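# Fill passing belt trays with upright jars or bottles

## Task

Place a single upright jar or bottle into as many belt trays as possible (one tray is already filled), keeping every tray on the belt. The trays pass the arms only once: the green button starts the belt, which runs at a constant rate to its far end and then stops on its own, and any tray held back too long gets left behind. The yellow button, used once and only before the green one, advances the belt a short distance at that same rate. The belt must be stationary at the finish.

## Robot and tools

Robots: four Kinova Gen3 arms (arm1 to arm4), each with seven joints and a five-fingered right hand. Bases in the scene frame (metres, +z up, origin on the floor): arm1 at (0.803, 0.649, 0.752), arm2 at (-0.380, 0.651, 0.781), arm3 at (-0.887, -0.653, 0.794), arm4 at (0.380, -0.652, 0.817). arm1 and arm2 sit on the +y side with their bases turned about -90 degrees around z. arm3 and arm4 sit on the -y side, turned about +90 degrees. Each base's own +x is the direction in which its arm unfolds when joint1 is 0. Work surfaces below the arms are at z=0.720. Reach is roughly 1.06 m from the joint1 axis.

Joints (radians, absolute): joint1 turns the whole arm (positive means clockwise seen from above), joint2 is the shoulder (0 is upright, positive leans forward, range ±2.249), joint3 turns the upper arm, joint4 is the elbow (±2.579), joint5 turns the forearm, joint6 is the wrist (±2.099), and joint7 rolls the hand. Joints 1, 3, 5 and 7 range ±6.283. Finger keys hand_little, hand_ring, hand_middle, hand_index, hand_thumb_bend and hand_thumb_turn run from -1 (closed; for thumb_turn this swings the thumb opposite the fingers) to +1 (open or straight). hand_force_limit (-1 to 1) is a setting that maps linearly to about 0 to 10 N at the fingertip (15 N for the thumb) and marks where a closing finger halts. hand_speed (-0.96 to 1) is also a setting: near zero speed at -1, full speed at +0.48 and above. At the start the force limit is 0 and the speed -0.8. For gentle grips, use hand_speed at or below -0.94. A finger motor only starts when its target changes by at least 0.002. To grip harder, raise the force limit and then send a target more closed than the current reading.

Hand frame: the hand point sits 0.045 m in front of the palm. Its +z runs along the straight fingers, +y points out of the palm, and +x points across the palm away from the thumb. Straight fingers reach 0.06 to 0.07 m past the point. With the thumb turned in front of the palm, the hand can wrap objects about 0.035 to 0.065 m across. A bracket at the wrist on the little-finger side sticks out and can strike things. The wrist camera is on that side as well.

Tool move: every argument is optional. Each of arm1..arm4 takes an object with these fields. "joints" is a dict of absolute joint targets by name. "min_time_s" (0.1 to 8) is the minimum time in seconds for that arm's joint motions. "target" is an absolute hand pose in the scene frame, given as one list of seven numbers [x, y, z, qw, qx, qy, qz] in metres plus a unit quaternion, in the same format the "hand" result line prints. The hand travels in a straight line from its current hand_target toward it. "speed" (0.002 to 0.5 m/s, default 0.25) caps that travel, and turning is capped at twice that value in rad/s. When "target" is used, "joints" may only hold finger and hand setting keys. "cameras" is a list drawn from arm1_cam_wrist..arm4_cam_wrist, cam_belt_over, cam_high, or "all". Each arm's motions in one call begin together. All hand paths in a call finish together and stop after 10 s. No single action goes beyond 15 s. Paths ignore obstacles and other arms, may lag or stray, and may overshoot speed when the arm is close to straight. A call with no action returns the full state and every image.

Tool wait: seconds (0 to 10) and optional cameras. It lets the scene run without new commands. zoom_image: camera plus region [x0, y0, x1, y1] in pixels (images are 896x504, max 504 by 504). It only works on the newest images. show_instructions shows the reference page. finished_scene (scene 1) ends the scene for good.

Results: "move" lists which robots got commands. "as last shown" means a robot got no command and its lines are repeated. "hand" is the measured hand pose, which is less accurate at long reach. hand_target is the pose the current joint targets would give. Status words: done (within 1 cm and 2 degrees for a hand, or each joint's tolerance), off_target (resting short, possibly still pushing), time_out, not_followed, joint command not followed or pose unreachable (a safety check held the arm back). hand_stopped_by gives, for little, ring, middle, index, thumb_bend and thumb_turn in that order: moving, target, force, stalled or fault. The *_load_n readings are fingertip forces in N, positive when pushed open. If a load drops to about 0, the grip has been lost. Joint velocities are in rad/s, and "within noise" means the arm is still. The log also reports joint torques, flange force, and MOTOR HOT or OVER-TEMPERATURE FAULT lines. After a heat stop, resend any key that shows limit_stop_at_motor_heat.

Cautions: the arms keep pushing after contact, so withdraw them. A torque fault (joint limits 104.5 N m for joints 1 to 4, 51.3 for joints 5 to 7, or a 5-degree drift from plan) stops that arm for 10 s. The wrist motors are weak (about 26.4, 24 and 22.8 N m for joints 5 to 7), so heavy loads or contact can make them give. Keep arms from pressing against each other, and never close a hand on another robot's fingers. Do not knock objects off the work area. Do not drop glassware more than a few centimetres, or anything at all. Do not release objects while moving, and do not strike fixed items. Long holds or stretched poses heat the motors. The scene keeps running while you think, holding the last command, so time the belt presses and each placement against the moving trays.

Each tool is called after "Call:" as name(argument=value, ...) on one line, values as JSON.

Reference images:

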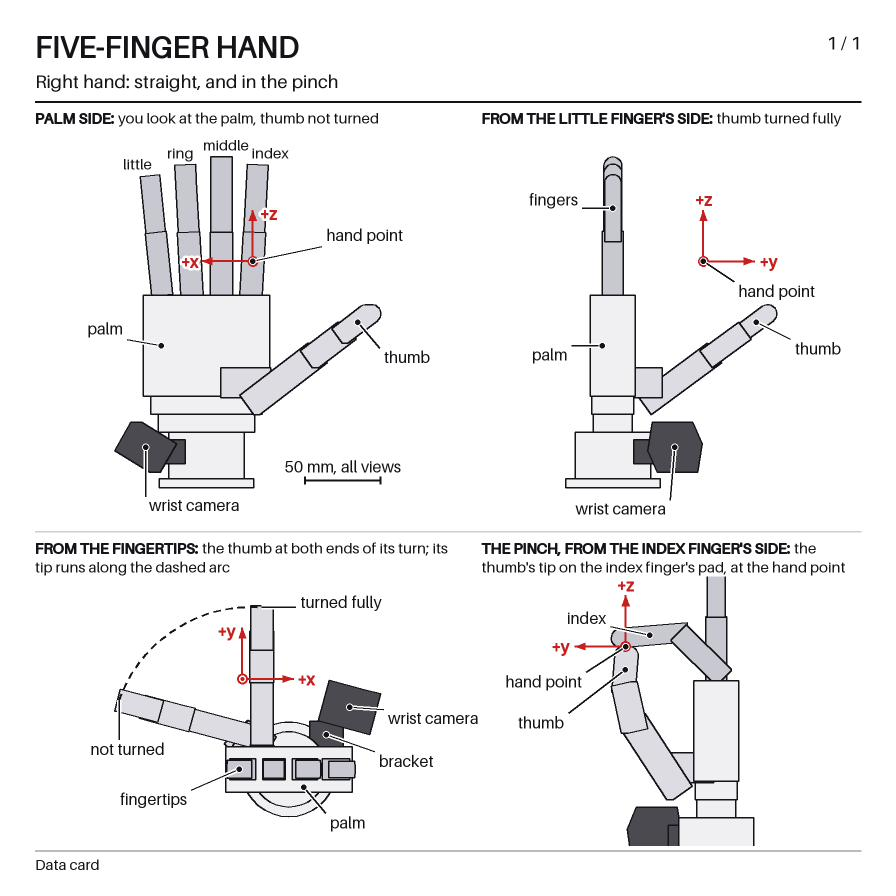

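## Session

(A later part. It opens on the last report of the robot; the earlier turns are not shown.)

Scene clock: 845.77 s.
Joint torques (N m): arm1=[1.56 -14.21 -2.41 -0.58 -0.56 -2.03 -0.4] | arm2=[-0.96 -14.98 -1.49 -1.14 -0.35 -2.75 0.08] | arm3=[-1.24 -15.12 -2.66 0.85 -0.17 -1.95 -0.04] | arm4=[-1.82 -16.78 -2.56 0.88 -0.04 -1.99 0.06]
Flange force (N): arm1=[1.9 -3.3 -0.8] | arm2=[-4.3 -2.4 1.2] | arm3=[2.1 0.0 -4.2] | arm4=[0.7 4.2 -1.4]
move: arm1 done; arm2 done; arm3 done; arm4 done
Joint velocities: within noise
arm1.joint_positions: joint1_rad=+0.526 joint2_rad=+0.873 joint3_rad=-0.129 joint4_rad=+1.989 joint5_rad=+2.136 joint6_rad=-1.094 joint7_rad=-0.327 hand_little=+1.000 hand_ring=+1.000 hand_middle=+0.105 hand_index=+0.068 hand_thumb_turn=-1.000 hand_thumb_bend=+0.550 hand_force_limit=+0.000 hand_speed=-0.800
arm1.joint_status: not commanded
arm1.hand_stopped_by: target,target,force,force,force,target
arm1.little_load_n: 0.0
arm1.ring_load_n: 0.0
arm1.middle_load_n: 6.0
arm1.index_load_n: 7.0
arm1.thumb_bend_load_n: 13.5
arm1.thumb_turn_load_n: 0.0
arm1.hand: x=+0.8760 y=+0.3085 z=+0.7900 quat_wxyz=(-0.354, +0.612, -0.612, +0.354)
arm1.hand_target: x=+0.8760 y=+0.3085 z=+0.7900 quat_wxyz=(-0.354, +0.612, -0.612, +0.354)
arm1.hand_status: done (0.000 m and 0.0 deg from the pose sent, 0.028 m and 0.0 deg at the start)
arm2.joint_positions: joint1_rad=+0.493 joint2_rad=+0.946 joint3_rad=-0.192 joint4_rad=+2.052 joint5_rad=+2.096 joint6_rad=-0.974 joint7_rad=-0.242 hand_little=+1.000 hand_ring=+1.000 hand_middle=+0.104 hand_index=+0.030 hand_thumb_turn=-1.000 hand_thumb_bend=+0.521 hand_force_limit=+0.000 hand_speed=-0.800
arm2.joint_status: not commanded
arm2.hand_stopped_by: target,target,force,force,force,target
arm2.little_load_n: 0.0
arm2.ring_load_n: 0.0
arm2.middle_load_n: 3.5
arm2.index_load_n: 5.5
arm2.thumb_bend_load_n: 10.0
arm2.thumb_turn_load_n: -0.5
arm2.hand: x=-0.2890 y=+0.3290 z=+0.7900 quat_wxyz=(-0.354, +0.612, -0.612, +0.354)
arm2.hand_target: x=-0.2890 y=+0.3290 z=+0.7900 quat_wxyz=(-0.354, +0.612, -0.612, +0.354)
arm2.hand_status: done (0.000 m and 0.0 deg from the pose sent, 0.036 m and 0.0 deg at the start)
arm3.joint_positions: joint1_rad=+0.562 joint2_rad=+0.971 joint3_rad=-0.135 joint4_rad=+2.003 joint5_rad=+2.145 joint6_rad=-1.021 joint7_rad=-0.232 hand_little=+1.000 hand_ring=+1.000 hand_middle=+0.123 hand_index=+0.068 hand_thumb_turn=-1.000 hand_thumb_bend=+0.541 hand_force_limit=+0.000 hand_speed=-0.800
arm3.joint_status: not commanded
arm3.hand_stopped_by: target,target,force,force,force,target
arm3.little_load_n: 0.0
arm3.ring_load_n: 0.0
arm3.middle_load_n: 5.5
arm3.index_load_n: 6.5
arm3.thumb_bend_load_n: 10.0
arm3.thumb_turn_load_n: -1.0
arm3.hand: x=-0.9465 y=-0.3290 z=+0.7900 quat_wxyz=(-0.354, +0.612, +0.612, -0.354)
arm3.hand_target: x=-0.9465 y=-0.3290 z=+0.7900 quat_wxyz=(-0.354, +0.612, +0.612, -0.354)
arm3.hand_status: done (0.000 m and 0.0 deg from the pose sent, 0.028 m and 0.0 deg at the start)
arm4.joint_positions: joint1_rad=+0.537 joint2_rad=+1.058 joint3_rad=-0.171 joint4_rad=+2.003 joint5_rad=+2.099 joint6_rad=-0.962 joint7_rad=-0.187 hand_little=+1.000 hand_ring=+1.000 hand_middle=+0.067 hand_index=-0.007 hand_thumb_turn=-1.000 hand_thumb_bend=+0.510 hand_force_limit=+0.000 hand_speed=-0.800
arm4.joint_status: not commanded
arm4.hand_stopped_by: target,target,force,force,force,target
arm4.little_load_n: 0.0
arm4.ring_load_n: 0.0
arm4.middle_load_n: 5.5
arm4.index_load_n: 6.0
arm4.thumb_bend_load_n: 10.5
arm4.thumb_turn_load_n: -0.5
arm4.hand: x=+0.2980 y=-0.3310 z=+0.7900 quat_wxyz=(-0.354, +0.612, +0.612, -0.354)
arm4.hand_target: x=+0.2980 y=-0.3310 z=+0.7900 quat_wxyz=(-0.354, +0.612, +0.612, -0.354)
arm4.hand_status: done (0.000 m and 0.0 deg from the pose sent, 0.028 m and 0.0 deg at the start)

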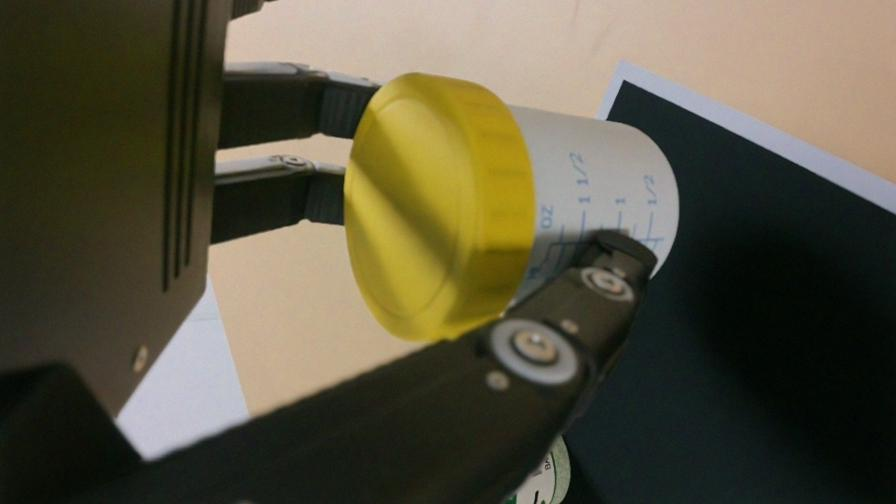

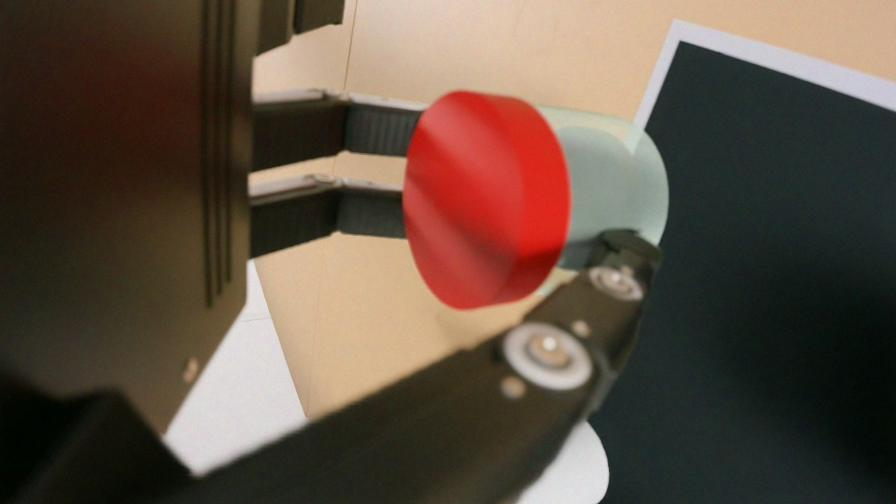

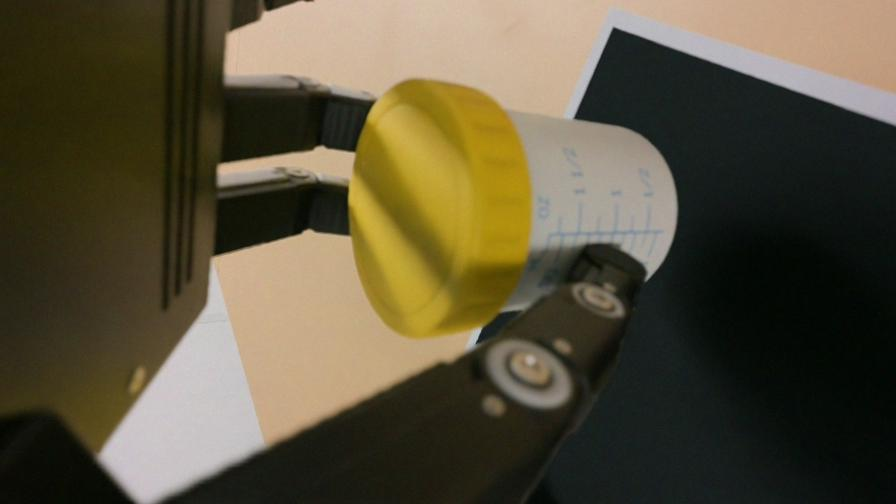

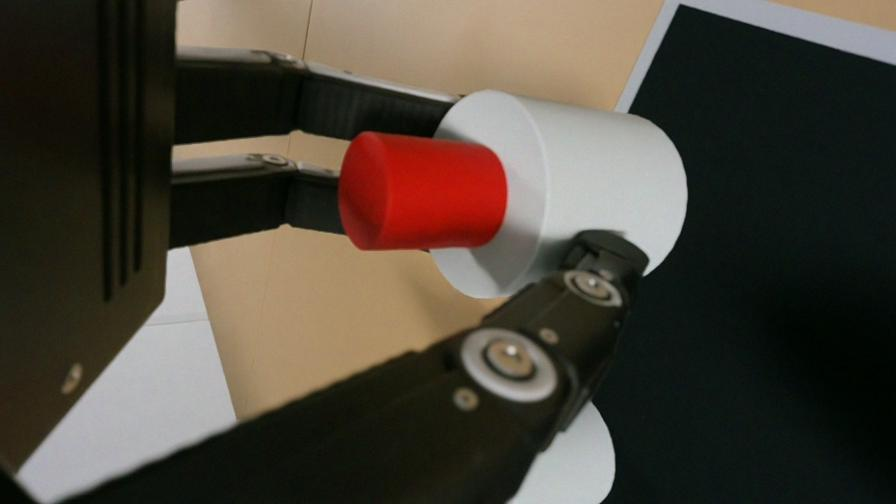

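Call:
move(arm1={"target": [0.876, 0.3085, 0.763, 0.35355, -0.61237, 0.61237, -0.35355], "speed": 0.08}, arm2={"target": [-0.289, 0.329, 0.755, 0.35355, -0.61237, 0.61237, -0.35355], "speed": 0.08}, arm3={"target": [-0.9465, -0.329, 0.763, 0.35355, -0.61237, -0.61237, 0.35355], "speed": 0.08}, arm4={"target": [0.298, -0.331, 0.763, 0.35355, -0.61237, -0.61237, 0.35355], "speed": 0.08})

Call:
move(arm1={"joints": {"hand_thumb_bend": 0.8, "hand_index": 0.6, "hand_middle": 0.6, "hand_speed": 0}}, arm2={"joints": {"hand_thumb_bend": 0.8, "hand_index": 0.6, "hand_middle": 0.6, "hand_speed": 0}}, arm3={"joints": {"hand_thumb_bend": 0.8, "hand_index": 0.6, "hand_middle": 0.6, "hand_speed": 0}}, arm4={"joints": {"hand_thumb_bend": 0.8, "hand_index": 0.6, "hand_middle": 0.6, "hand_speed": 0}})

Call:
move(arm1={"target": [0.876, 0.3085, 0.86, 0.35355, -0.61237, 0.61237, -0.35355], "speed": 0.15}, arm2={"target": [-0.289, 0.329, 0.86, 0.35355, -0.61237, 0.61237, -0.35355], "speed": 0.15}, arm3={"target": [-0.9465, -0.329, 0.86, 0.35355, -0.61237, -0.61237, 0.35355], "speed": 0.15}, arm4={"target": [0.298, -0.331, 0.86, 0.35355, -0.61237, -0.61237, 0.35355], "speed": 0.15})

Call:
move(arm1={"target": [0.878, 0.412, 0.86, 0.35355, -0.61237, 0.61237, -0.35355], "speed": 0.2}, arm2={"target": [-0.294, 0.435, 0.86, 0.35355, -0.61237, 0.61237, -0.35355], "speed": 0.2}, arm3={"target": [-0.960, -0.424, 0.86, 0.35355, -0.61237, -0.61237, 0.35355], "speed": 0.2}, arm4={"target": [0.301, -0.4125, 0.86, 0.35355, -0.61237, -0.61237, 0.35355], "speed": 0.2}, cameras=["arm1_cam_wrist", "arm2_cam_wrist", "arm3_cam_wrist", "arm4_cam_wrist"])

Scene clock: 852.63 s.
Joint torques (N m): arm1=[1.52 -14.65 -2.51 -0.16 -0.45 -2.04 -0.36] | arm2=[-0.99 -15.34 -1.67 -0.54 -0.2 -2.76 0.1] | arm3=[-1.27 -15.35 -2.73 1.32 -0.07 -1.93 -0.05] | arm4=[-1.86 -17.04 -2.62 1.31 0.06 -1.98 0.06]
Flange force (N): arm1=[2.1 -3.0 -0.9] | arm2=[-4.3 -2.8 1.0] | arm3=[2.2 0.1 -4.2] | arm4=[0.6 4.3 -1.3]
move: arm1 done; arm2 done; arm3 done; arm4 done
Joint velocities: within noise
arm1.joint_positions: joint1_rad=+0.529 joint2_rad=+0.941 joint3_rad=-0.133 joint4_rad=+1.979 joint5_rad=+2.121 joint6_rad=-1.058 joint7_rad=-0.276 hand_little=+1.000 hand_ring=+1.000 hand_middle=+0.105 hand_index=+0.068 hand_thumb_turn=-1.000 hand_thumb_bend=+0.550 hand_force_limit=+0.000 hand_speed=-0.800
arm1.joint_status: not commanded
arm1.hand_stopped_by: target,target,force,force,force,target
arm1.little_load_n: 0.0
arm1.ring_load_n: 0.0
arm1.middle_load_n: 6.0
arm1.index_load_n: 7.0
arm1.thumb_bend_load_n: 13.5
arm1.thumb_turn_load_n: 0.0
arm1.hand: x=+0.8760 y=+0.3085 z=+0.7630 quat_wxyz=(-0.354, +0.612, -0.612, +0.354)
arm1.hand_target: x=+0.8760 y=+0.3085 z=+0.7630 quat_wxyz=(-0.354, +0.612, -0.612, +0.354)
arm1.hand_status: done (0.000 m and 0.0 deg from the pose sent, 0.027 m and 0.0 deg at the start)
arm2.joint_positions: joint1_rad=+0.497 joint2_rad=+1.039 joint3_rad=-0.196 joint4_rad=+2.028 joint5_rad=+2.077 joint6_rad=-0.932 joint7_rad=-0.177 hand_little=+1.000 hand_ring=+1.000 hand_middle=+0.104 hand_index=+0.030 hand_thumb_turn=-1.000 hand_thumb_bend=+0.521 hand_force_limit=+0.000 hand_speed=-0.800
arm2.joint_status: not commanded
arm2.hand_stopped_by: target,target,force,force,force,target
arm2.little_load_n: 0.0
arm2.ring_load_n: 0.0
arm2.middle_load_n: 3.5
arm2.index_load_n: 5.5
arm2.thumb_bend_load_n: 10.0
arm2.thumb_turn_load_n: -0.5
arm2.hand: x=-0.2890 y=+0.3290 z=+0.7550 quat_wxyz=(-0.354, +0.612, -0.612, +0.354)
arm2.hand_target: x=-0.2890 y=+0.3290 z=+0.7550 quat_wxyz=(-0.354, +0.612, -0.612, +0.354)
arm2.hand_status: done (0.000 m and 0.0 deg from the pose sent, 0.035 m and 0.0 deg at the start)
arm3.joint_positions: joint1_rad=+0.566 joint2_rad=+1.041 joint3_rad=-0.138 joint4_rad=+1.983 joint5_rad=+2.132 joint6_rad=-0.990 joint7_rad=-0.187 hand_little=+1.000 hand_ring=+1.000 hand_middle=+0.123 hand_index=+0.068 hand_thumb_turn=-1.000 hand_thumb_bend=+0.541 hand_force_limit=+0.000 hand_speed=-0.800
arm3.joint_status: not commanded
arm3.hand_stopped_by: target,target,force,force,force,target
arm3.little_load_n: 0.0
arm3.ring_load_n: 0.0
arm3.middle_load_n: 5.5
arm3.index_load_n: 6.0
arm3.thumb_bend_load_n: 10.0
arm3.thumb_turn_load_n: -0.5
arm3.hand: x=-0.9465 y=-0.3290 z=+0.7630 quat_wxyz=(-0.354, +0.612, +0.612, -0.354)
arm3.hand_target: x=-0.9465 y=-0.3290 z=+0.7630 quat_wxyz=(-0.354, +0.612, +0.612, -0.354)
arm3.hand_status: done (0.000 m and 0.0 deg from the pose sent, 0.027 m and 0.0 deg at the start)
arm4.joint_positions: joint1_rad=+0.541 joint2_rad=+1.128 joint3_rad=-0.174 joint4_rad=+1.978 joint5_rad=+2.087 joint6_rad=-0.934 joint7_rad=-0.145 hand_little=+1.000 hand_ring=+1.000 hand_middle=+0.067 hand_index=-0.007 hand_thumb_turn=-1.000 hand_thumb_bend=+0.510 hand_force_limit=+0.000 hand_speed=-0.800
arm4.joint_status: not commanded
arm4.hand_stopped_by: target,target,force,force,force,target
arm4.little_load_n: 0.0
arm4.ring_load_n: 0.0
arm4.middle_load_n: 5.5
arm4.index_load_n: 6.0
arm4.thumb_bend_load_n: 10.5
arm4.thumb_turn_load_n: -0.5
arm4.hand: x=+0.2980 y=-0.3310 z=+0.7630 quat_wxyz=(-0.354, +0.612, +0.612, -0.354)
arm4.hand_target: x=+0.2980 y=-0.3310 z=+0.7630 quat_wxyz=(-0.354, +0.612, +0.612, -0.354)
arm4.hand_status: done (0.000 m and 0.0 deg from the pose sent, 0.027 m and 0.0 deg at the start)
pictures: none

Scene clock: 853.33 s.
Joint torques (N m): arm1=[1.57 -14.54 -2.57 -0.17 -0.46 -1.97 -0.36] | arm2=[-0.95 -15.15 -1.5 -0.59 -0.19 -2.54 0.08] | arm3=[-1.27 -15.35 -2.72 1.28 -0.05 -1.91 -0.03] | arm4=[-1.9 -16.88 -2.52 1.2 0.06 -1.84 0.05]
Flange force (N): arm1=[2.2 -3.2 -1.2] | arm2=[-4.2 -3.5 0.6] | arm3=[2.2 0.1 -4.2] | arm4=[0.4 3.8 -1.6]
move: arm1 done; arm2 done; arm3 done; arm4 done
Joint velocities: within noise
arm1.joint_positions: joint1_rad=+0.529 joint2_rad=+0.941 joint3_rad=-0.133 joint4_rad=+1.979 joint5_rad=+2.121 joint6_rad=-1.058 joint7_rad=-0.276 hand_little=+1.000 hand_ring=+1.000 hand_middle=+0.600 hand_index=+0.600 hand_thumb_turn=-1.000 hand_thumb_bend=+0.800 hand_force_limit=+0.000 hand_speed=+0.000
arm1.joint_status: all done
arm1.hand_stopped_by: target,target,target,target,target,target
arm1.little_load_n: 0.0
arm1.ring_load_n: 0.0
arm1.middle_load_n: 0.0
arm1.index_load_n: 0.0
arm1.thumb_bend_load_n: 0.0
arm1.thumb_turn_load_n: 0.0
arm1.hand: x=+0.8760 y=+0.3085 z=+0.7630 quat_wxyz=(-0.354, +0.612, -0.612, +0.354)
arm1.hand_target: x=+0.8760 y=+0.3085 z=+0.7630 quat_wxyz=(-0.354, +0.612, -0.612, +0.354)
arm1.hand_status: not commanded
arm2.joint_positions: joint1_rad=+0.497 joint2_rad=+1.039 joint3_rad=-0.196 joint4_rad=+2.028 joint5_rad=+2.077 joint6_rad=-0.932 joint7_rad=-0.177 hand_little=+1.000 hand_ring=+1.000 hand_middle=+0.600 hand_index=+0.600 hand_thumb_turn=-1.000 hand_thumb_bend=+0.800 hand_force_limit=+0.000 hand_speed=+0.000
arm2.joint_status: all done
arm2.hand_stopped_by: target,target,target,target,target,target
arm2.little_load_n: 0.0
arm2.ring_load_n: 0.0
arm2.middle_load_n: -0.5
arm2.index_load_n: 0.0
arm2.thumb_bend_load_n: 0.0
arm2.thumb_turn_load_n: 0.0
arm2.hand: x=-0.2890 y=+0.3290 z=+0.7550 quat_wxyz=(-0.354, +0.612, -0.612, +0.354)
arm2.hand_target: x=-0.2890 y=+0.3290 z=+0.7550 quat_wxyz=(-0.354, +0.612, -0.612, +0.354)
arm2.hand_status: not commanded
arm3.joint_positions: joint1_rad=+0.566 joint2_rad=+1.041 joint3_rad=-0.138 joint4_rad=+1.983 joint5_rad=+2.132 joint6_rad=-0.990 joint7_rad=-0.187 hand_little=+1.000 hand_ring=+1.000 hand_middle=+0.600 hand_index=+0.600 hand_thumb_turn=-1.000 hand_thumb_bend=+0.800 hand_force_limit=+0.000 hand_speed=+0.000
arm3.joint_status: all done
arm3.hand_stopped_by: target,target,target,target,target,target
arm3.little_load_n: 0.0
arm3.ring_load_n: 0.0
arm3.middle_load_n: -0.5
arm3.index_load_n: 0.0
arm3.thumb_bend_load_n: 0.0
arm3.thumb_turn_load_n: 0.0
arm3.hand: x=-0.9465 y=-0.3290 z=+0.7630 quat_wxyz=(-0.354, +0.612, +0.612, -0.354)
arm3.hand_target: x=-0.9465 y=-0.3290 z=+0.7630 quat_wxyz=(-0.354, +0.612, +0.612, -0.354)
arm3.hand_status: not commanded
arm4.joint_positions: joint1_rad=+0.541 joint2_rad=+1.128 joint3_rad=-0.174 joint4_rad=+1.978 joint5_rad=+2.087 joint6_rad=-0.934 joint7_rad=-0.145 hand_little=+1.000 hand_ring=+1.000 hand_middle=+0.600 hand_index=+0.600 hand_thumb_turn=-1.000 hand_thumb_bend=+0.800 hand_force_limit=+0.000 hand_speed=+0.000
arm4.joint_status: all done
arm4.hand_stopped_by: target,target,target,target,target,target
arm4.little_load_n: 0.0
arm4.ring_load_n: 0.0
arm4.middle_load_n: 0.0
arm4.index_load_n: 0.0
arm4.thumb_bend_load_n: 0.0
arm4.thumb_turn_load_n: 0.0
arm4.hand: x=+0.2980 y=-0.3310 z=+0.7630 quat_wxyz=(-0.354, +0.612, +0.612, -0.354)
arm4.hand_target: x=+0.2980 y=-0.3310 z=+0.7630 quat_wxyz=(-0.354, +0.612, +0.612, -0.354)
arm4.hand_status: not commanded
pictures: none

Scene clock: 854.57 s.
Joint torques (N m): arm1=[1.49 -13.31 -2.07 -1.96 -0.9 -1.88 -0.33] | arm2=[-0.95 -13.81 -0.91 -2.51 -0.57 -2.44 0.1] | arm3=[-1.28 -14.21 -2.31 -0.45 -0.42 -1.82 -0.04] | arm4=[-1.82 -15.67 -2.07 -0.34 -0.26 -1.75 0.08]
Flange force (N): arm1=[1.3 -3.5 -0.6] | arm2=[-4.1 -2.4 1.0] | arm3=[1.7 -0.7 -4.5] | arm4=[1.2 3.2 -2.6]
move: arm1 done; arm2 done; arm3 done; arm4 done
Joint velocities: within noise
arm1.joint_positions: joint1_rad=+0.522 joint2_rad=+0.701 joint3_rad=-0.122 joint4_rad=+1.989 joint5_rad=+2.176 joint6_rad=-1.200 joint7_rad=-0.474 hand_little=+1.000 hand_ring=+1.000 hand_middle=+0.600 hand_index=+0.600 hand_thumb_turn=-1.000 hand_thumb_bend=+0.800 hand_force_limit=+0.000 hand_speed=+0.000
arm1.joint_status: not commanded
arm1.hand_stopped_by: target,target,target,target,target,target
arm1.little_load_n: 0.0
arm1.ring_load_n: 0.0
arm1.middle_load_n: -0.5
arm1.index_load_n: 0.0
arm1.thumb_bend_load_n: 0.0
arm1.thumb_turn_load_n: 0.0
arm1.hand: x=+0.8760 y=+0.3085 z=+0.8600 quat_wxyz=(-0.354, +0.612, -0.612, +0.354)
arm1.hand_target: x=+0.8760 y=+0.3085 z=+0.8600 quat_wxyz=(-0.354, +0.612, -0.612, +0.354)
arm1.hand_status: done (0.000 m and 0.0 deg from the pose sent, 0.097 m and 0.0 deg at the start)
arm2.joint_positions: joint1_rad=+0.488 joint2_rad=+0.761 joint3_rad=-0.186 joint4_rad=+2.068 joint5_rad=+2.141 joint6_rad=-1.077 joint7_rad=-0.394 hand_little=+1.000 hand_ring=+1.000 hand_middle=+0.600 hand_index=+0.600 hand_thumb_turn=-1.000 hand_thumb_bend=+0.800 hand_force_limit=+0.000 hand_speed=+0.000
arm2.joint_status: not commanded
arm2.hand_stopped_by: target,target,target,target,target,target
arm2.little_load_n: 0.0
arm2.ring_load_n: 0.0
arm2.middle_load_n: -0.5
arm2.index_load_n: 0.0
arm2.thumb_bend_load_n: 0.0
arm2.thumb_turn_load_n: 0.0
arm2.hand: x=-0.2890 y=+0.3290 z=+0.8600 quat_wxyz=(-0.354, +0.612, -0.612, +0.354)
arm2.hand_target: x=-0.2890 y=+0.3290 z=+0.8600 quat_wxyz=(-0.354, +0.612, -0.612, +0.354)
arm2.hand_status: done (0.000 m and 0.0 deg from the pose sent, 0.105 m and 0.0 deg at the start)
arm3.joint_positions: joint1_rad=+0.554 joint2_rad=+0.791 joint3_rad=-0.127 joint4_rad=+2.027 joint5_rad=+2.184 joint6_rad=-1.120 joint7_rad=-0.367 hand_little=+1.000 hand_ring=+1.000 hand_middle=+0.600 hand_index=+0.600 hand_thumb_turn=-1.000 hand_thumb_bend=+0.800 hand_force_limit=+0.000 hand_speed=+0.000
arm3.joint_status: not commanded
arm3.hand_stopped_by: target,target,target,target,target,target
arm3.little_load_n: 0.0
arm3.ring_load_n: 0.0
arm3.middle_load_n: 0.0
arm3.index_load_n: 0.0
arm3.thumb_bend_load_n: -0.5
arm3.thumb_turn_load_n: 0.0
arm3.hand: x=-0.9465 y=-0.3290 z=+0.8600 quat_wxyz=(-0.354, +0.612, +0.612, -0.354)
arm3.hand_target: x=-0.9465 y=-0.3290 z=+0.8600 quat_wxyz=(-0.354, +0.612, +0.612, -0.354)
arm3.hand_status: done (0.000 m and 0.0 deg from the pose sent, 0.097 m and 0.0 deg at the start)
arm4.joint_positions: joint1_rad=+0.530 joint2_rad=+0.874 joint3_rad=-0.164 joint4_rad=+2.041 joint5_rad=+2.138 joint6_rad=-1.052 joint7_rad=-0.320 hand_little=+1.000 hand_ring=+1.000 hand_middle=+0.600 hand_index=+0.600 hand_thumb_turn=-1.000 hand_thumb_bend=+0.800 hand_force_limit=+0.000 hand_speed=+0.000
arm4.joint_status: not commanded
arm4.hand_stopped_by: target,target,target,target,target,target
arm4.little_load_n: 0.0
arm4.ring_load_n: -0.5
arm4.middle_load_n: 0.0
arm4.index_load_n: -0.5
arm4.thumb_bend_load_n: 0.0
arm4.thumb_turn_load_n: 0.0
arm4.hand: x=+0.2980 y=-0.3310 z=+0.8600 quat_wxyz=(-0.354, +0.612, +0.612, -0.354)
arm4.hand_target: x=+0.2980 y=-0.3310 z=+0.8600 quat_wxyz=(-0.354, +0.612, +0.612, -0.354)
arm4.hand_status: done (0.000 m and 0.0 deg from the pose sent, 0.097 m and 0.0 deg at the start)
pictures: none

Scene clock: 855.67 s.
Joint torques (N m): arm1=[1.55 -10.21 -1.58 -0.07 -0.41 -2 -0.36] | arm2=[-0.98 -10.94 -0.42 -0.4 -0.14 -2.54 0.09] | arm3=[-1.19 -11.6 -2.01 1.7 0.05 -1.91 -0.07] | arm4=[-1.87 -13.47 -1.78 1.44 0.1 -1.84 0.05]
Flange force (N): arm1=[2.0 -4.4 -1.0] | arm2=[-3.5 -2.8 1.4] | arm3=[1.7 -0.4 -5.1] | arm4=[0.2 3.5 -2.5]
move: arm1 done; arm2 done; arm3 done; arm4 done
Joint velocities: within noise
arm1.joint_positions: joint1_rad=+0.630 joint2_rad=+0.616 joint3_rad=-0.100 joint4_rad=+2.289 joint5_rad=+2.194 joint6_rad=-1.130 joint7_rad=-0.252 hand_little=+1.000 hand_ring=+1.000 hand_middle=+0.600 hand_index=+0.600 hand_thumb_turn=-1.000 hand_thumb_bend=+0.800 hand_force_limit=+0.000 hand_speed=+0.000
arm1.joint_status: not commanded
arm1.hand_stopped_by: target,target,target,target,target,target
arm1.little_load_n: 0.0
arm1.ring_load_n: 0.0
arm1.middle_load_n: 0.0
arm1.index_load_n: 0.0
arm1.thumb_bend_load_n: 0.0
arm1.thumb_turn_load_n: 0.0
arm1.hand: x=+0.8780 y=+0.4120 z=+0.8600 quat_wxyz=(-0.354, +0.612, -0.612, +0.354)
arm1.hand_target: x=+0.8780 y=+0.4120 z=+0.8600 quat_wxyz=(-0.354, +0.612, -0.612, +0.354)
arm1.hand_status: done (0.000 m and 0.0 deg from the pose sent, 0.104 m and 0.0 deg at the start)
arm2.joint_positions: joint1_rad=+0.619 joint2_rad=+0.706 joint3_rad=-0.162 joint4_rad=+2.364 joint5_rad=+2.148 joint6_rad=-0.997 joint7_rad=-0.142 hand_little=+1.000 hand_ring=+1.000 hand_middle=+0.600 hand_index=+0.600 hand_thumb_turn=-1.000 hand_thumb_bend=+0.800 hand_force_limit=+0.000 hand_speed=+0.000
arm2.joint_status: not commanded
arm2.hand_stopped_by: target,target,target,target,target,target
arm2.little_load_n: 0.0
arm2.ring_load_n: 0.0
arm2.middle_load_n: 0.0
arm2.index_load_n: 0.0
arm2.thumb_bend_load_n: 0.0
arm2.thumb_turn_load_n: 0.0
arm2.hand: x=-0.2940 y=+0.4350 z=+0.8600 quat_wxyz=(-0.354, +0.612, -0.612, +0.354)
arm2.hand_target: x=-0.2940 y=+0.4350 z=+0.8600 quat_wxyz=(-0.354, +0.612, -0.612, +0.354)
arm2.hand_status: done (0.000 m and 0.0 deg from the pose sent, 0.106 m and 0.0 deg at the start)
arm3.joint_positions: joint1_rad=+0.646 joint2_rad=+0.740 joint3_rad=-0.127 joint4_rad=+2.317 joint5_rad=+2.155 joint6_rad=-1.008 joint7_rad=-0.135 hand_little=+1.000 hand_ring=+1.000 hand_middle=+0.600 hand_index=+0.600 hand_thumb_turn=-1.000 hand_thumb_bend=+0.800 hand_force_limit=+0.000 hand_speed=+0.000
arm3.joint_status: not commanded
arm3.hand_stopped_by: target,target,target,target,target,target
arm3.little_load_n: 0.0
arm3.ring_load_n: 0.0
arm3.middle_load_n: 0.0
arm3.index_load_n: 0.0
arm3.thumb_bend_load_n: 0.0
arm3.thumb_turn_load_n: 0.0
arm3.hand: x=-0.9600 y=-0.4240 z=+0.8600 quat_wxyz=(-0.354, +0.612, +0.612, -0.354)
arm3.hand_target: x=-0.9600 y=-0.4240 z=+0.8600 quat_wxyz=(-0.354, +0.612, +0.612, -0.354)
arm3.hand_status: done (0.000 m and 0.0 deg from the pose sent, 0.096 m and 0.0 deg at the start)
arm4.joint_positions: joint1_rad=+0.631 joint2_rad=+0.844 joint3_rad=-0.153 joint4_rad=+2.270 joint5_rad=+2.132 joint6_rad=-0.973 joint7_rad=-0.117 hand_little=+1.000 hand_ring=+1.000 hand_middle=+0.600 hand_index=+0.600 hand_thumb_turn=-1.000 hand_thumb_bend=+0.800 hand_force_limit=+0.000 hand_speed=+0.000
arm4.joint_status: not commanded
arm4.hand_stopped_by: target,target,target,target,target,target
arm4.little_load_n: 0.0
arm4.ring_load_n: 0.0
arm4.middle_load_n: 0.0
arm4.index_load_n: 0.0
arm4.thumb_bend_load_n: 0.0
arm4.thumb_turn_load_n: 0.0
arm4.hand: x=+0.3010 y=-0.4125 z=+0.8600 quat_wxyz=(-0.354, +0.612, +0.612, -0.354)
arm4.hand_target: x=+0.3010 y=-0.4125 z=+0.8600 quat_wxyz=(-0.354, +0.612, +0.612, -0.354)
arm4.hand_status: done (0.000 m and 0.0 deg from the pose sent, 0.082 m and 0.0 deg at the start)

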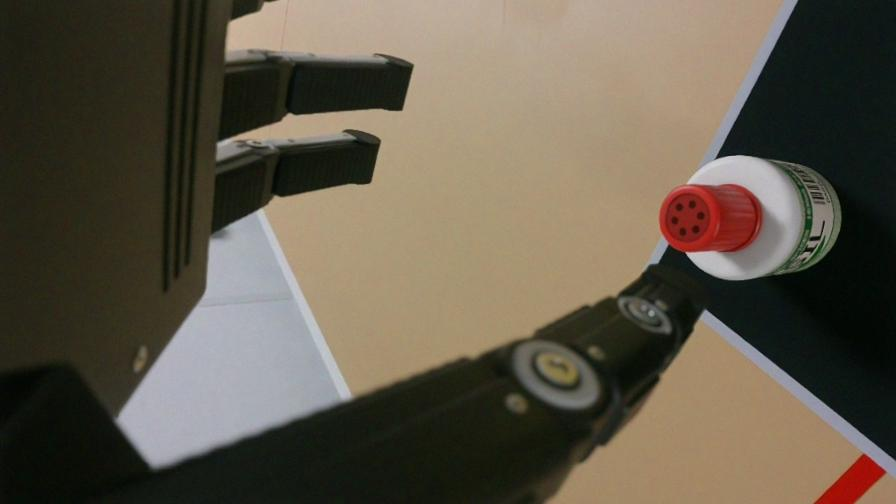

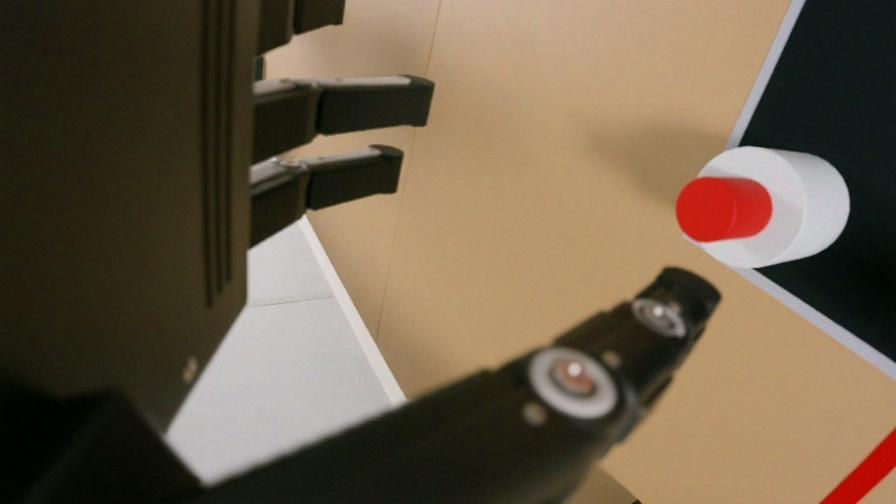

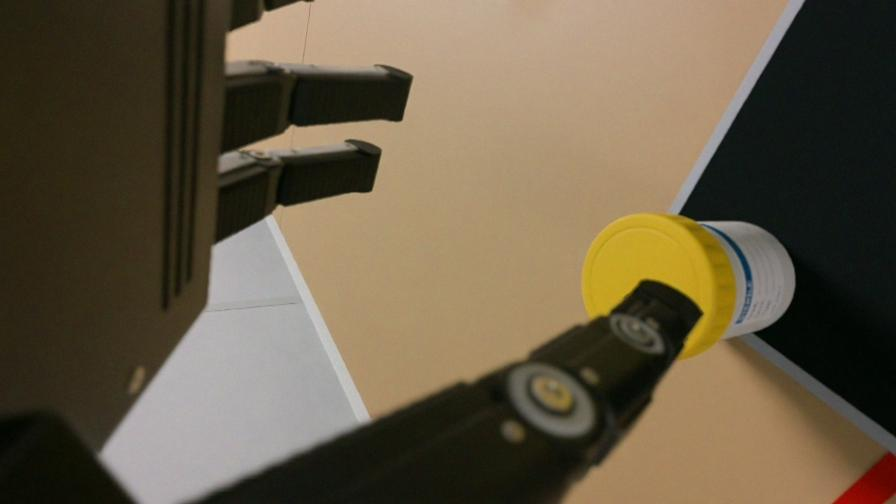

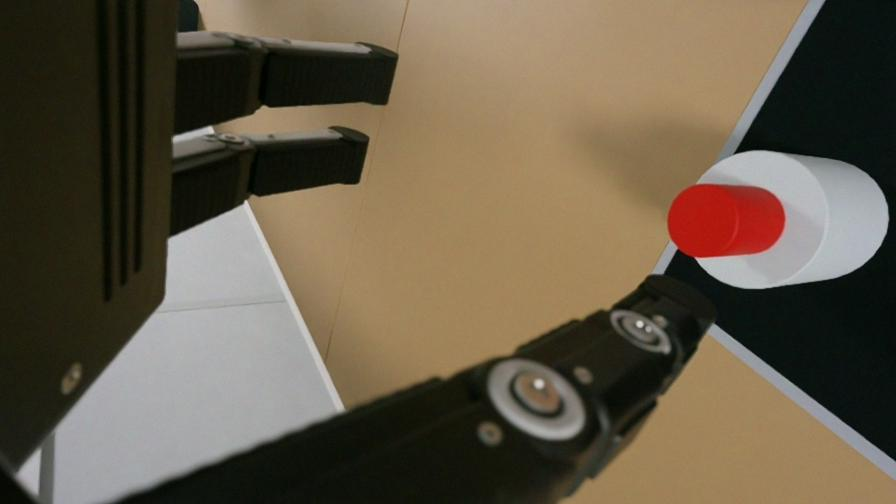

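Call:
move(arm1={"target": [0.877, 0.415, 0.80, 0.35355, -0.61237, 0.61237, -0.35355], "speed": 0.1}, arm2={"target": [-0.299, 0.4355, 0.80, 0.35355, -0.61237, 0.61237, -0.35355], "speed": 0.1}, arm3={"target": [-0.958, -0.447, 0.81, 0.35355, -0.61237, -0.61237, 0.35355], "speed": 0.1}, arm4={"target": [0.307, -0.416, 0.80, 0.35355, -0.61237, -0.61237, 0.35355], "speed": 0.1}, cameras=["arm1_cam_wrist", "arm2_cam_wrist", "arm3_cam_wrist", "arm4_cam_wrist"])

Scene clock: 862.63 s.
Joint torques (N m): arm1=[1.5 -11.23 -1.95 1.58 -0.08 -2.1 -0.3] | arm2=[-0.95 -12.07 -0.76 1.07 0.14 -2.59 0.11] | arm3=[-1.19 -11.95 -2.2 3.48 0.37 -1.94 -0.03] | arm4=[-1.91 -14.43 -2.06 2.7 0.34 -1.87 0.08]
Flange force (N): arm1=[3.0 -4.1 -2.0] | arm2=[-3.5 -3.6 1.6] | arm3=[1.9 0.2 -5.2] | arm4=[-0.3 3.9 -1.6]
move: arm1 done; arm2 done; arm3 done; arm4 done
Joint velocities: within noise
arm1.joint_positions: joint1_rad=+0.645 joint2_rad=+0.804 joint3_rad=-0.112 joint4_rad=+2.298 joint5_rad=+2.132 joint6_rad=-1.003 joint7_rad=-0.080 hand_little=+1.000 hand_ring=+1.000 hand_middle=+0.600 hand_index=+0.600 hand_thumb_turn=-1.000 hand_thumb_bend=+0.800 hand_force_limit=+0.000 hand_speed=+0.000
arm1.joint_status: not commanded
arm1.hand_stopped_by: target,target,target,target,target,target
arm1.little_load_n: 0.0
arm1.ring_load_n: 0.0
arm1.middle_load_n: 0.0
arm1.index_load_n: 0.0
arm1.thumb_bend_load_n: 0.0
arm1.thumb_turn_load_n: 0.0
arm1.hand: x=+0.8770 y=+0.4150 z=+0.8000 quat_wxyz=(-0.354, +0.612, -0.612, +0.354)
arm1.hand_target: x=+0.8770 y=+0.4150 z=+0.8000 quat_wxyz=(-0.354, +0.612, -0.612, +0.354)
arm1.hand_status: done (0.000 m and 0.0 deg from the pose sent, 0.060 m and 0.0 deg at the start)
arm2.joint_positions: joint1_rad=+0.641 joint2_rad=+0.908 joint3_rad=-0.169 joint4_rad=+2.342 joint5_rad=+2.092 joint6_rad=-0.882 joint7_rad=+0.024 hand_little=+1.000 hand_ring=+1.000 hand_middle=+0.600 hand_index=+0.600 hand_thumb_turn=-1.000 hand_thumb_bend=+0.800 hand_force_limit=+0.000 hand_speed=+0.000
arm2.joint_status: not commanded
arm2.hand_stopped_by: target,target,target,target,target,target
arm2.little_load_n: 0.0
arm2.ring_load_n: 0.0
arm2.middle_load_n: 0.0
arm2.index_load_n: 0.0
arm2.thumb_bend_load_n: 0.0
arm2.thumb_turn_load_n: 0.0
arm2.hand: x=-0.2990 y=+0.4355 z=+0.8000 quat_wxyz=(-0.354, +0.612, -0.612, +0.354)
arm2.hand_target: x=-0.2990 y=+0.4355 z=+0.8000 quat_wxyz=(-0.354, +0.612, -0.612, +0.354)
arm2.hand_status: done (0.000 m and 0.0 deg from the pose sent, 0.060 m and 0.0 deg at the start)
arm3.joint_positions: joint1_rad=+0.697 joint2_rad=+0.906 joint3_rad=-0.131 joint4_rad=+2.357 joint5_rad=+2.103 joint6_rad=-0.886 joint7_rad=+0.062 hand_little=+1.000 hand_ring=+1.000 hand_middle=+0.600 hand_index=+0.600 hand_thumb_turn=-1.000 hand_thumb_bend=+0.800 hand_force_limit=+0.000 hand_speed=+0.000
arm3.joint_status: not commanded
arm3.hand_stopped_by: target,target,target,target,target,target
arm3.little_load_n: 0.0
arm3.ring_load_n: 0.0
arm3.middle_load_n: 0.0
arm3.index_load_n: 0.0
arm3.thumb_bend_load_n: 0.0
arm3.thumb_turn_load_n: 0.0
arm3.hand: x=-0.9580 y=-0.4470 z=+0.8100 quat_wxyz=(-0.354, +0.612, +0.612, -0.354)
arm3.hand_target: x=-0.9580 y=-0.4470 z=+0.8100 quat_wxyz=(-0.354, +0.612, +0.612, -0.354)
arm3.hand_status: done (0.000 m and 0.0 deg from the pose sent, 0.055 m and 0.0 deg at the start)
arm4.joint_positions: joint1_rad=+0.657 joint2_rad=+1.028 joint3_rad=-0.155 joint4_rad=+2.235 joint5_rad=+2.095 joint6_rad=-0.881 joint7_rad=+0.023 hand_little=+1.000 hand_ring=+1.000 hand_middle=+0.600 hand_index=+0.600 hand_thumb_turn=-1.000 hand_thumb_bend=+0.800 hand_force_limit=+0.000 hand_speed=+0.000
arm4.joint_status: not commanded
arm4.hand_stopped_by: target,target,target,target,target,target
arm4.little_load_n: 0.0
arm4.ring_load_n: 0.0
arm4.middle_load_n: 0.0
arm4.index_load_n: -0.5
arm4.thumb_bend_load_n: 0.0
arm4.thumb_turn_load_n: 0.0
arm4.hand: x=+0.3070 y=-0.4160 z=+0.8000 quat_wxyz=(-0.354, +0.612, +0.612, -0.354)
arm4.hand_target: x=+0.3070 y=-0.4160 z=+0.8000 quat_wxyz=(-0.354, +0.612, +0.612, -0.354)
arm4.hand_status: done (0.000 m and 0.0 deg from the pose sent, 0.060 m and 0.0 deg at the start)

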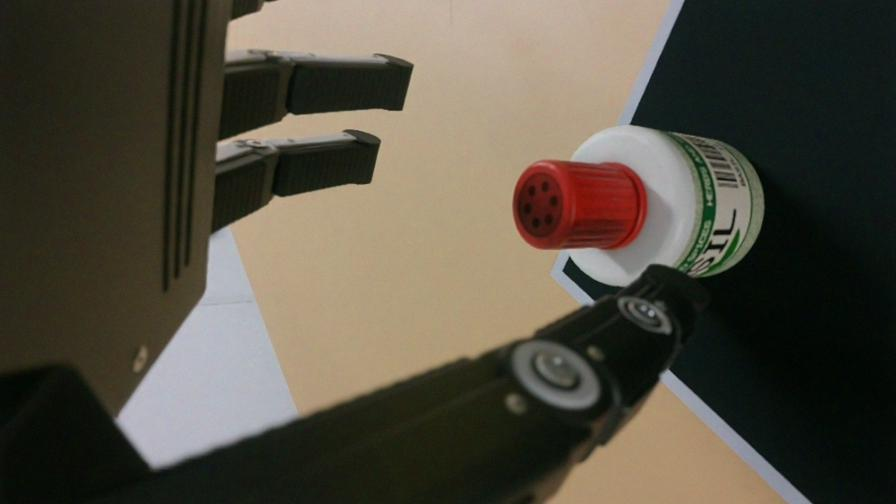

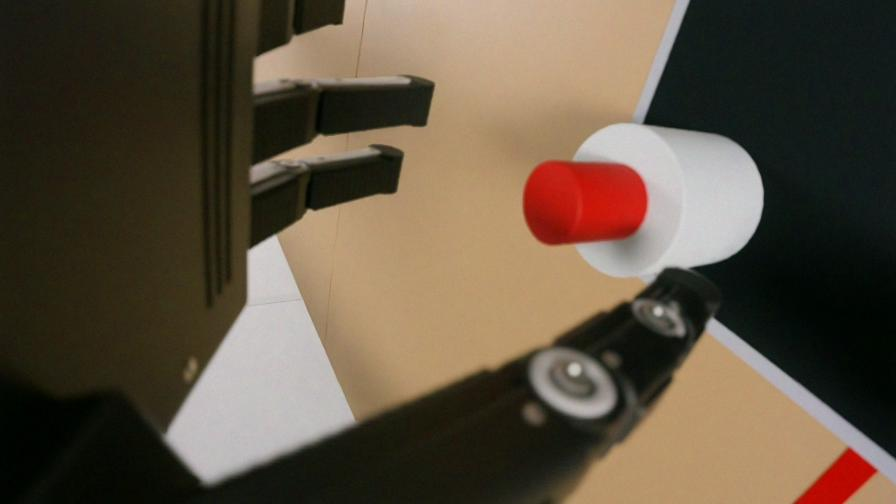

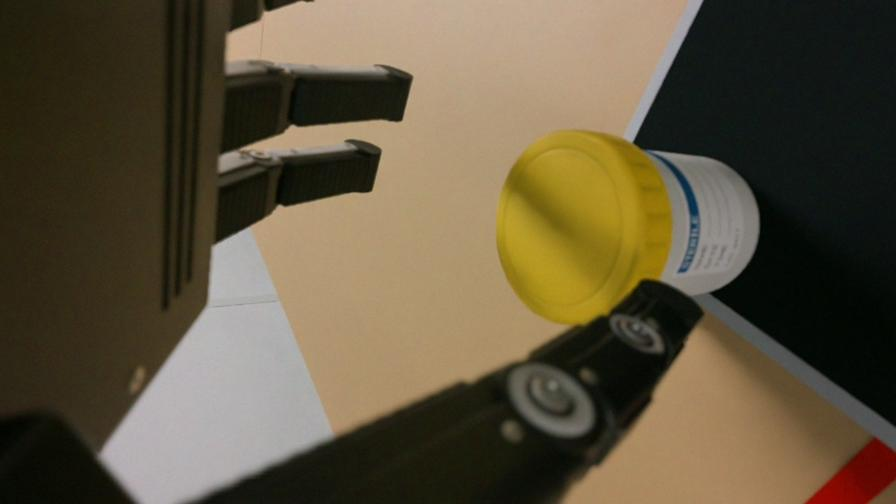

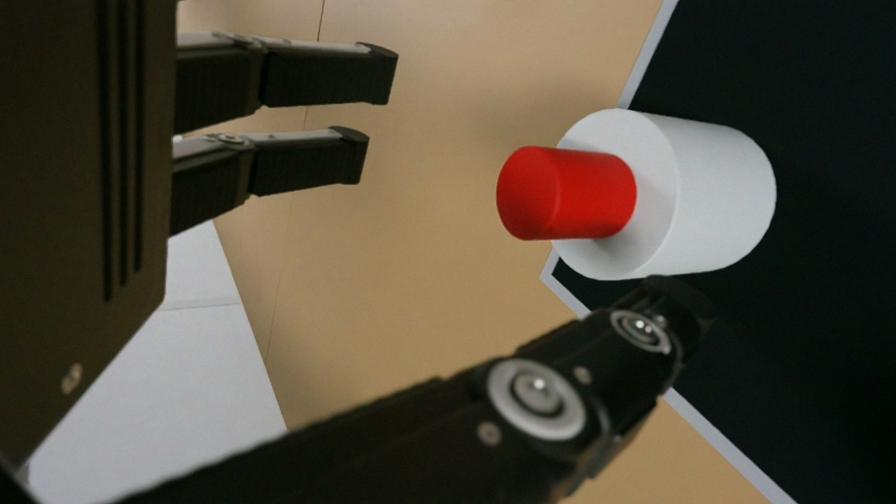

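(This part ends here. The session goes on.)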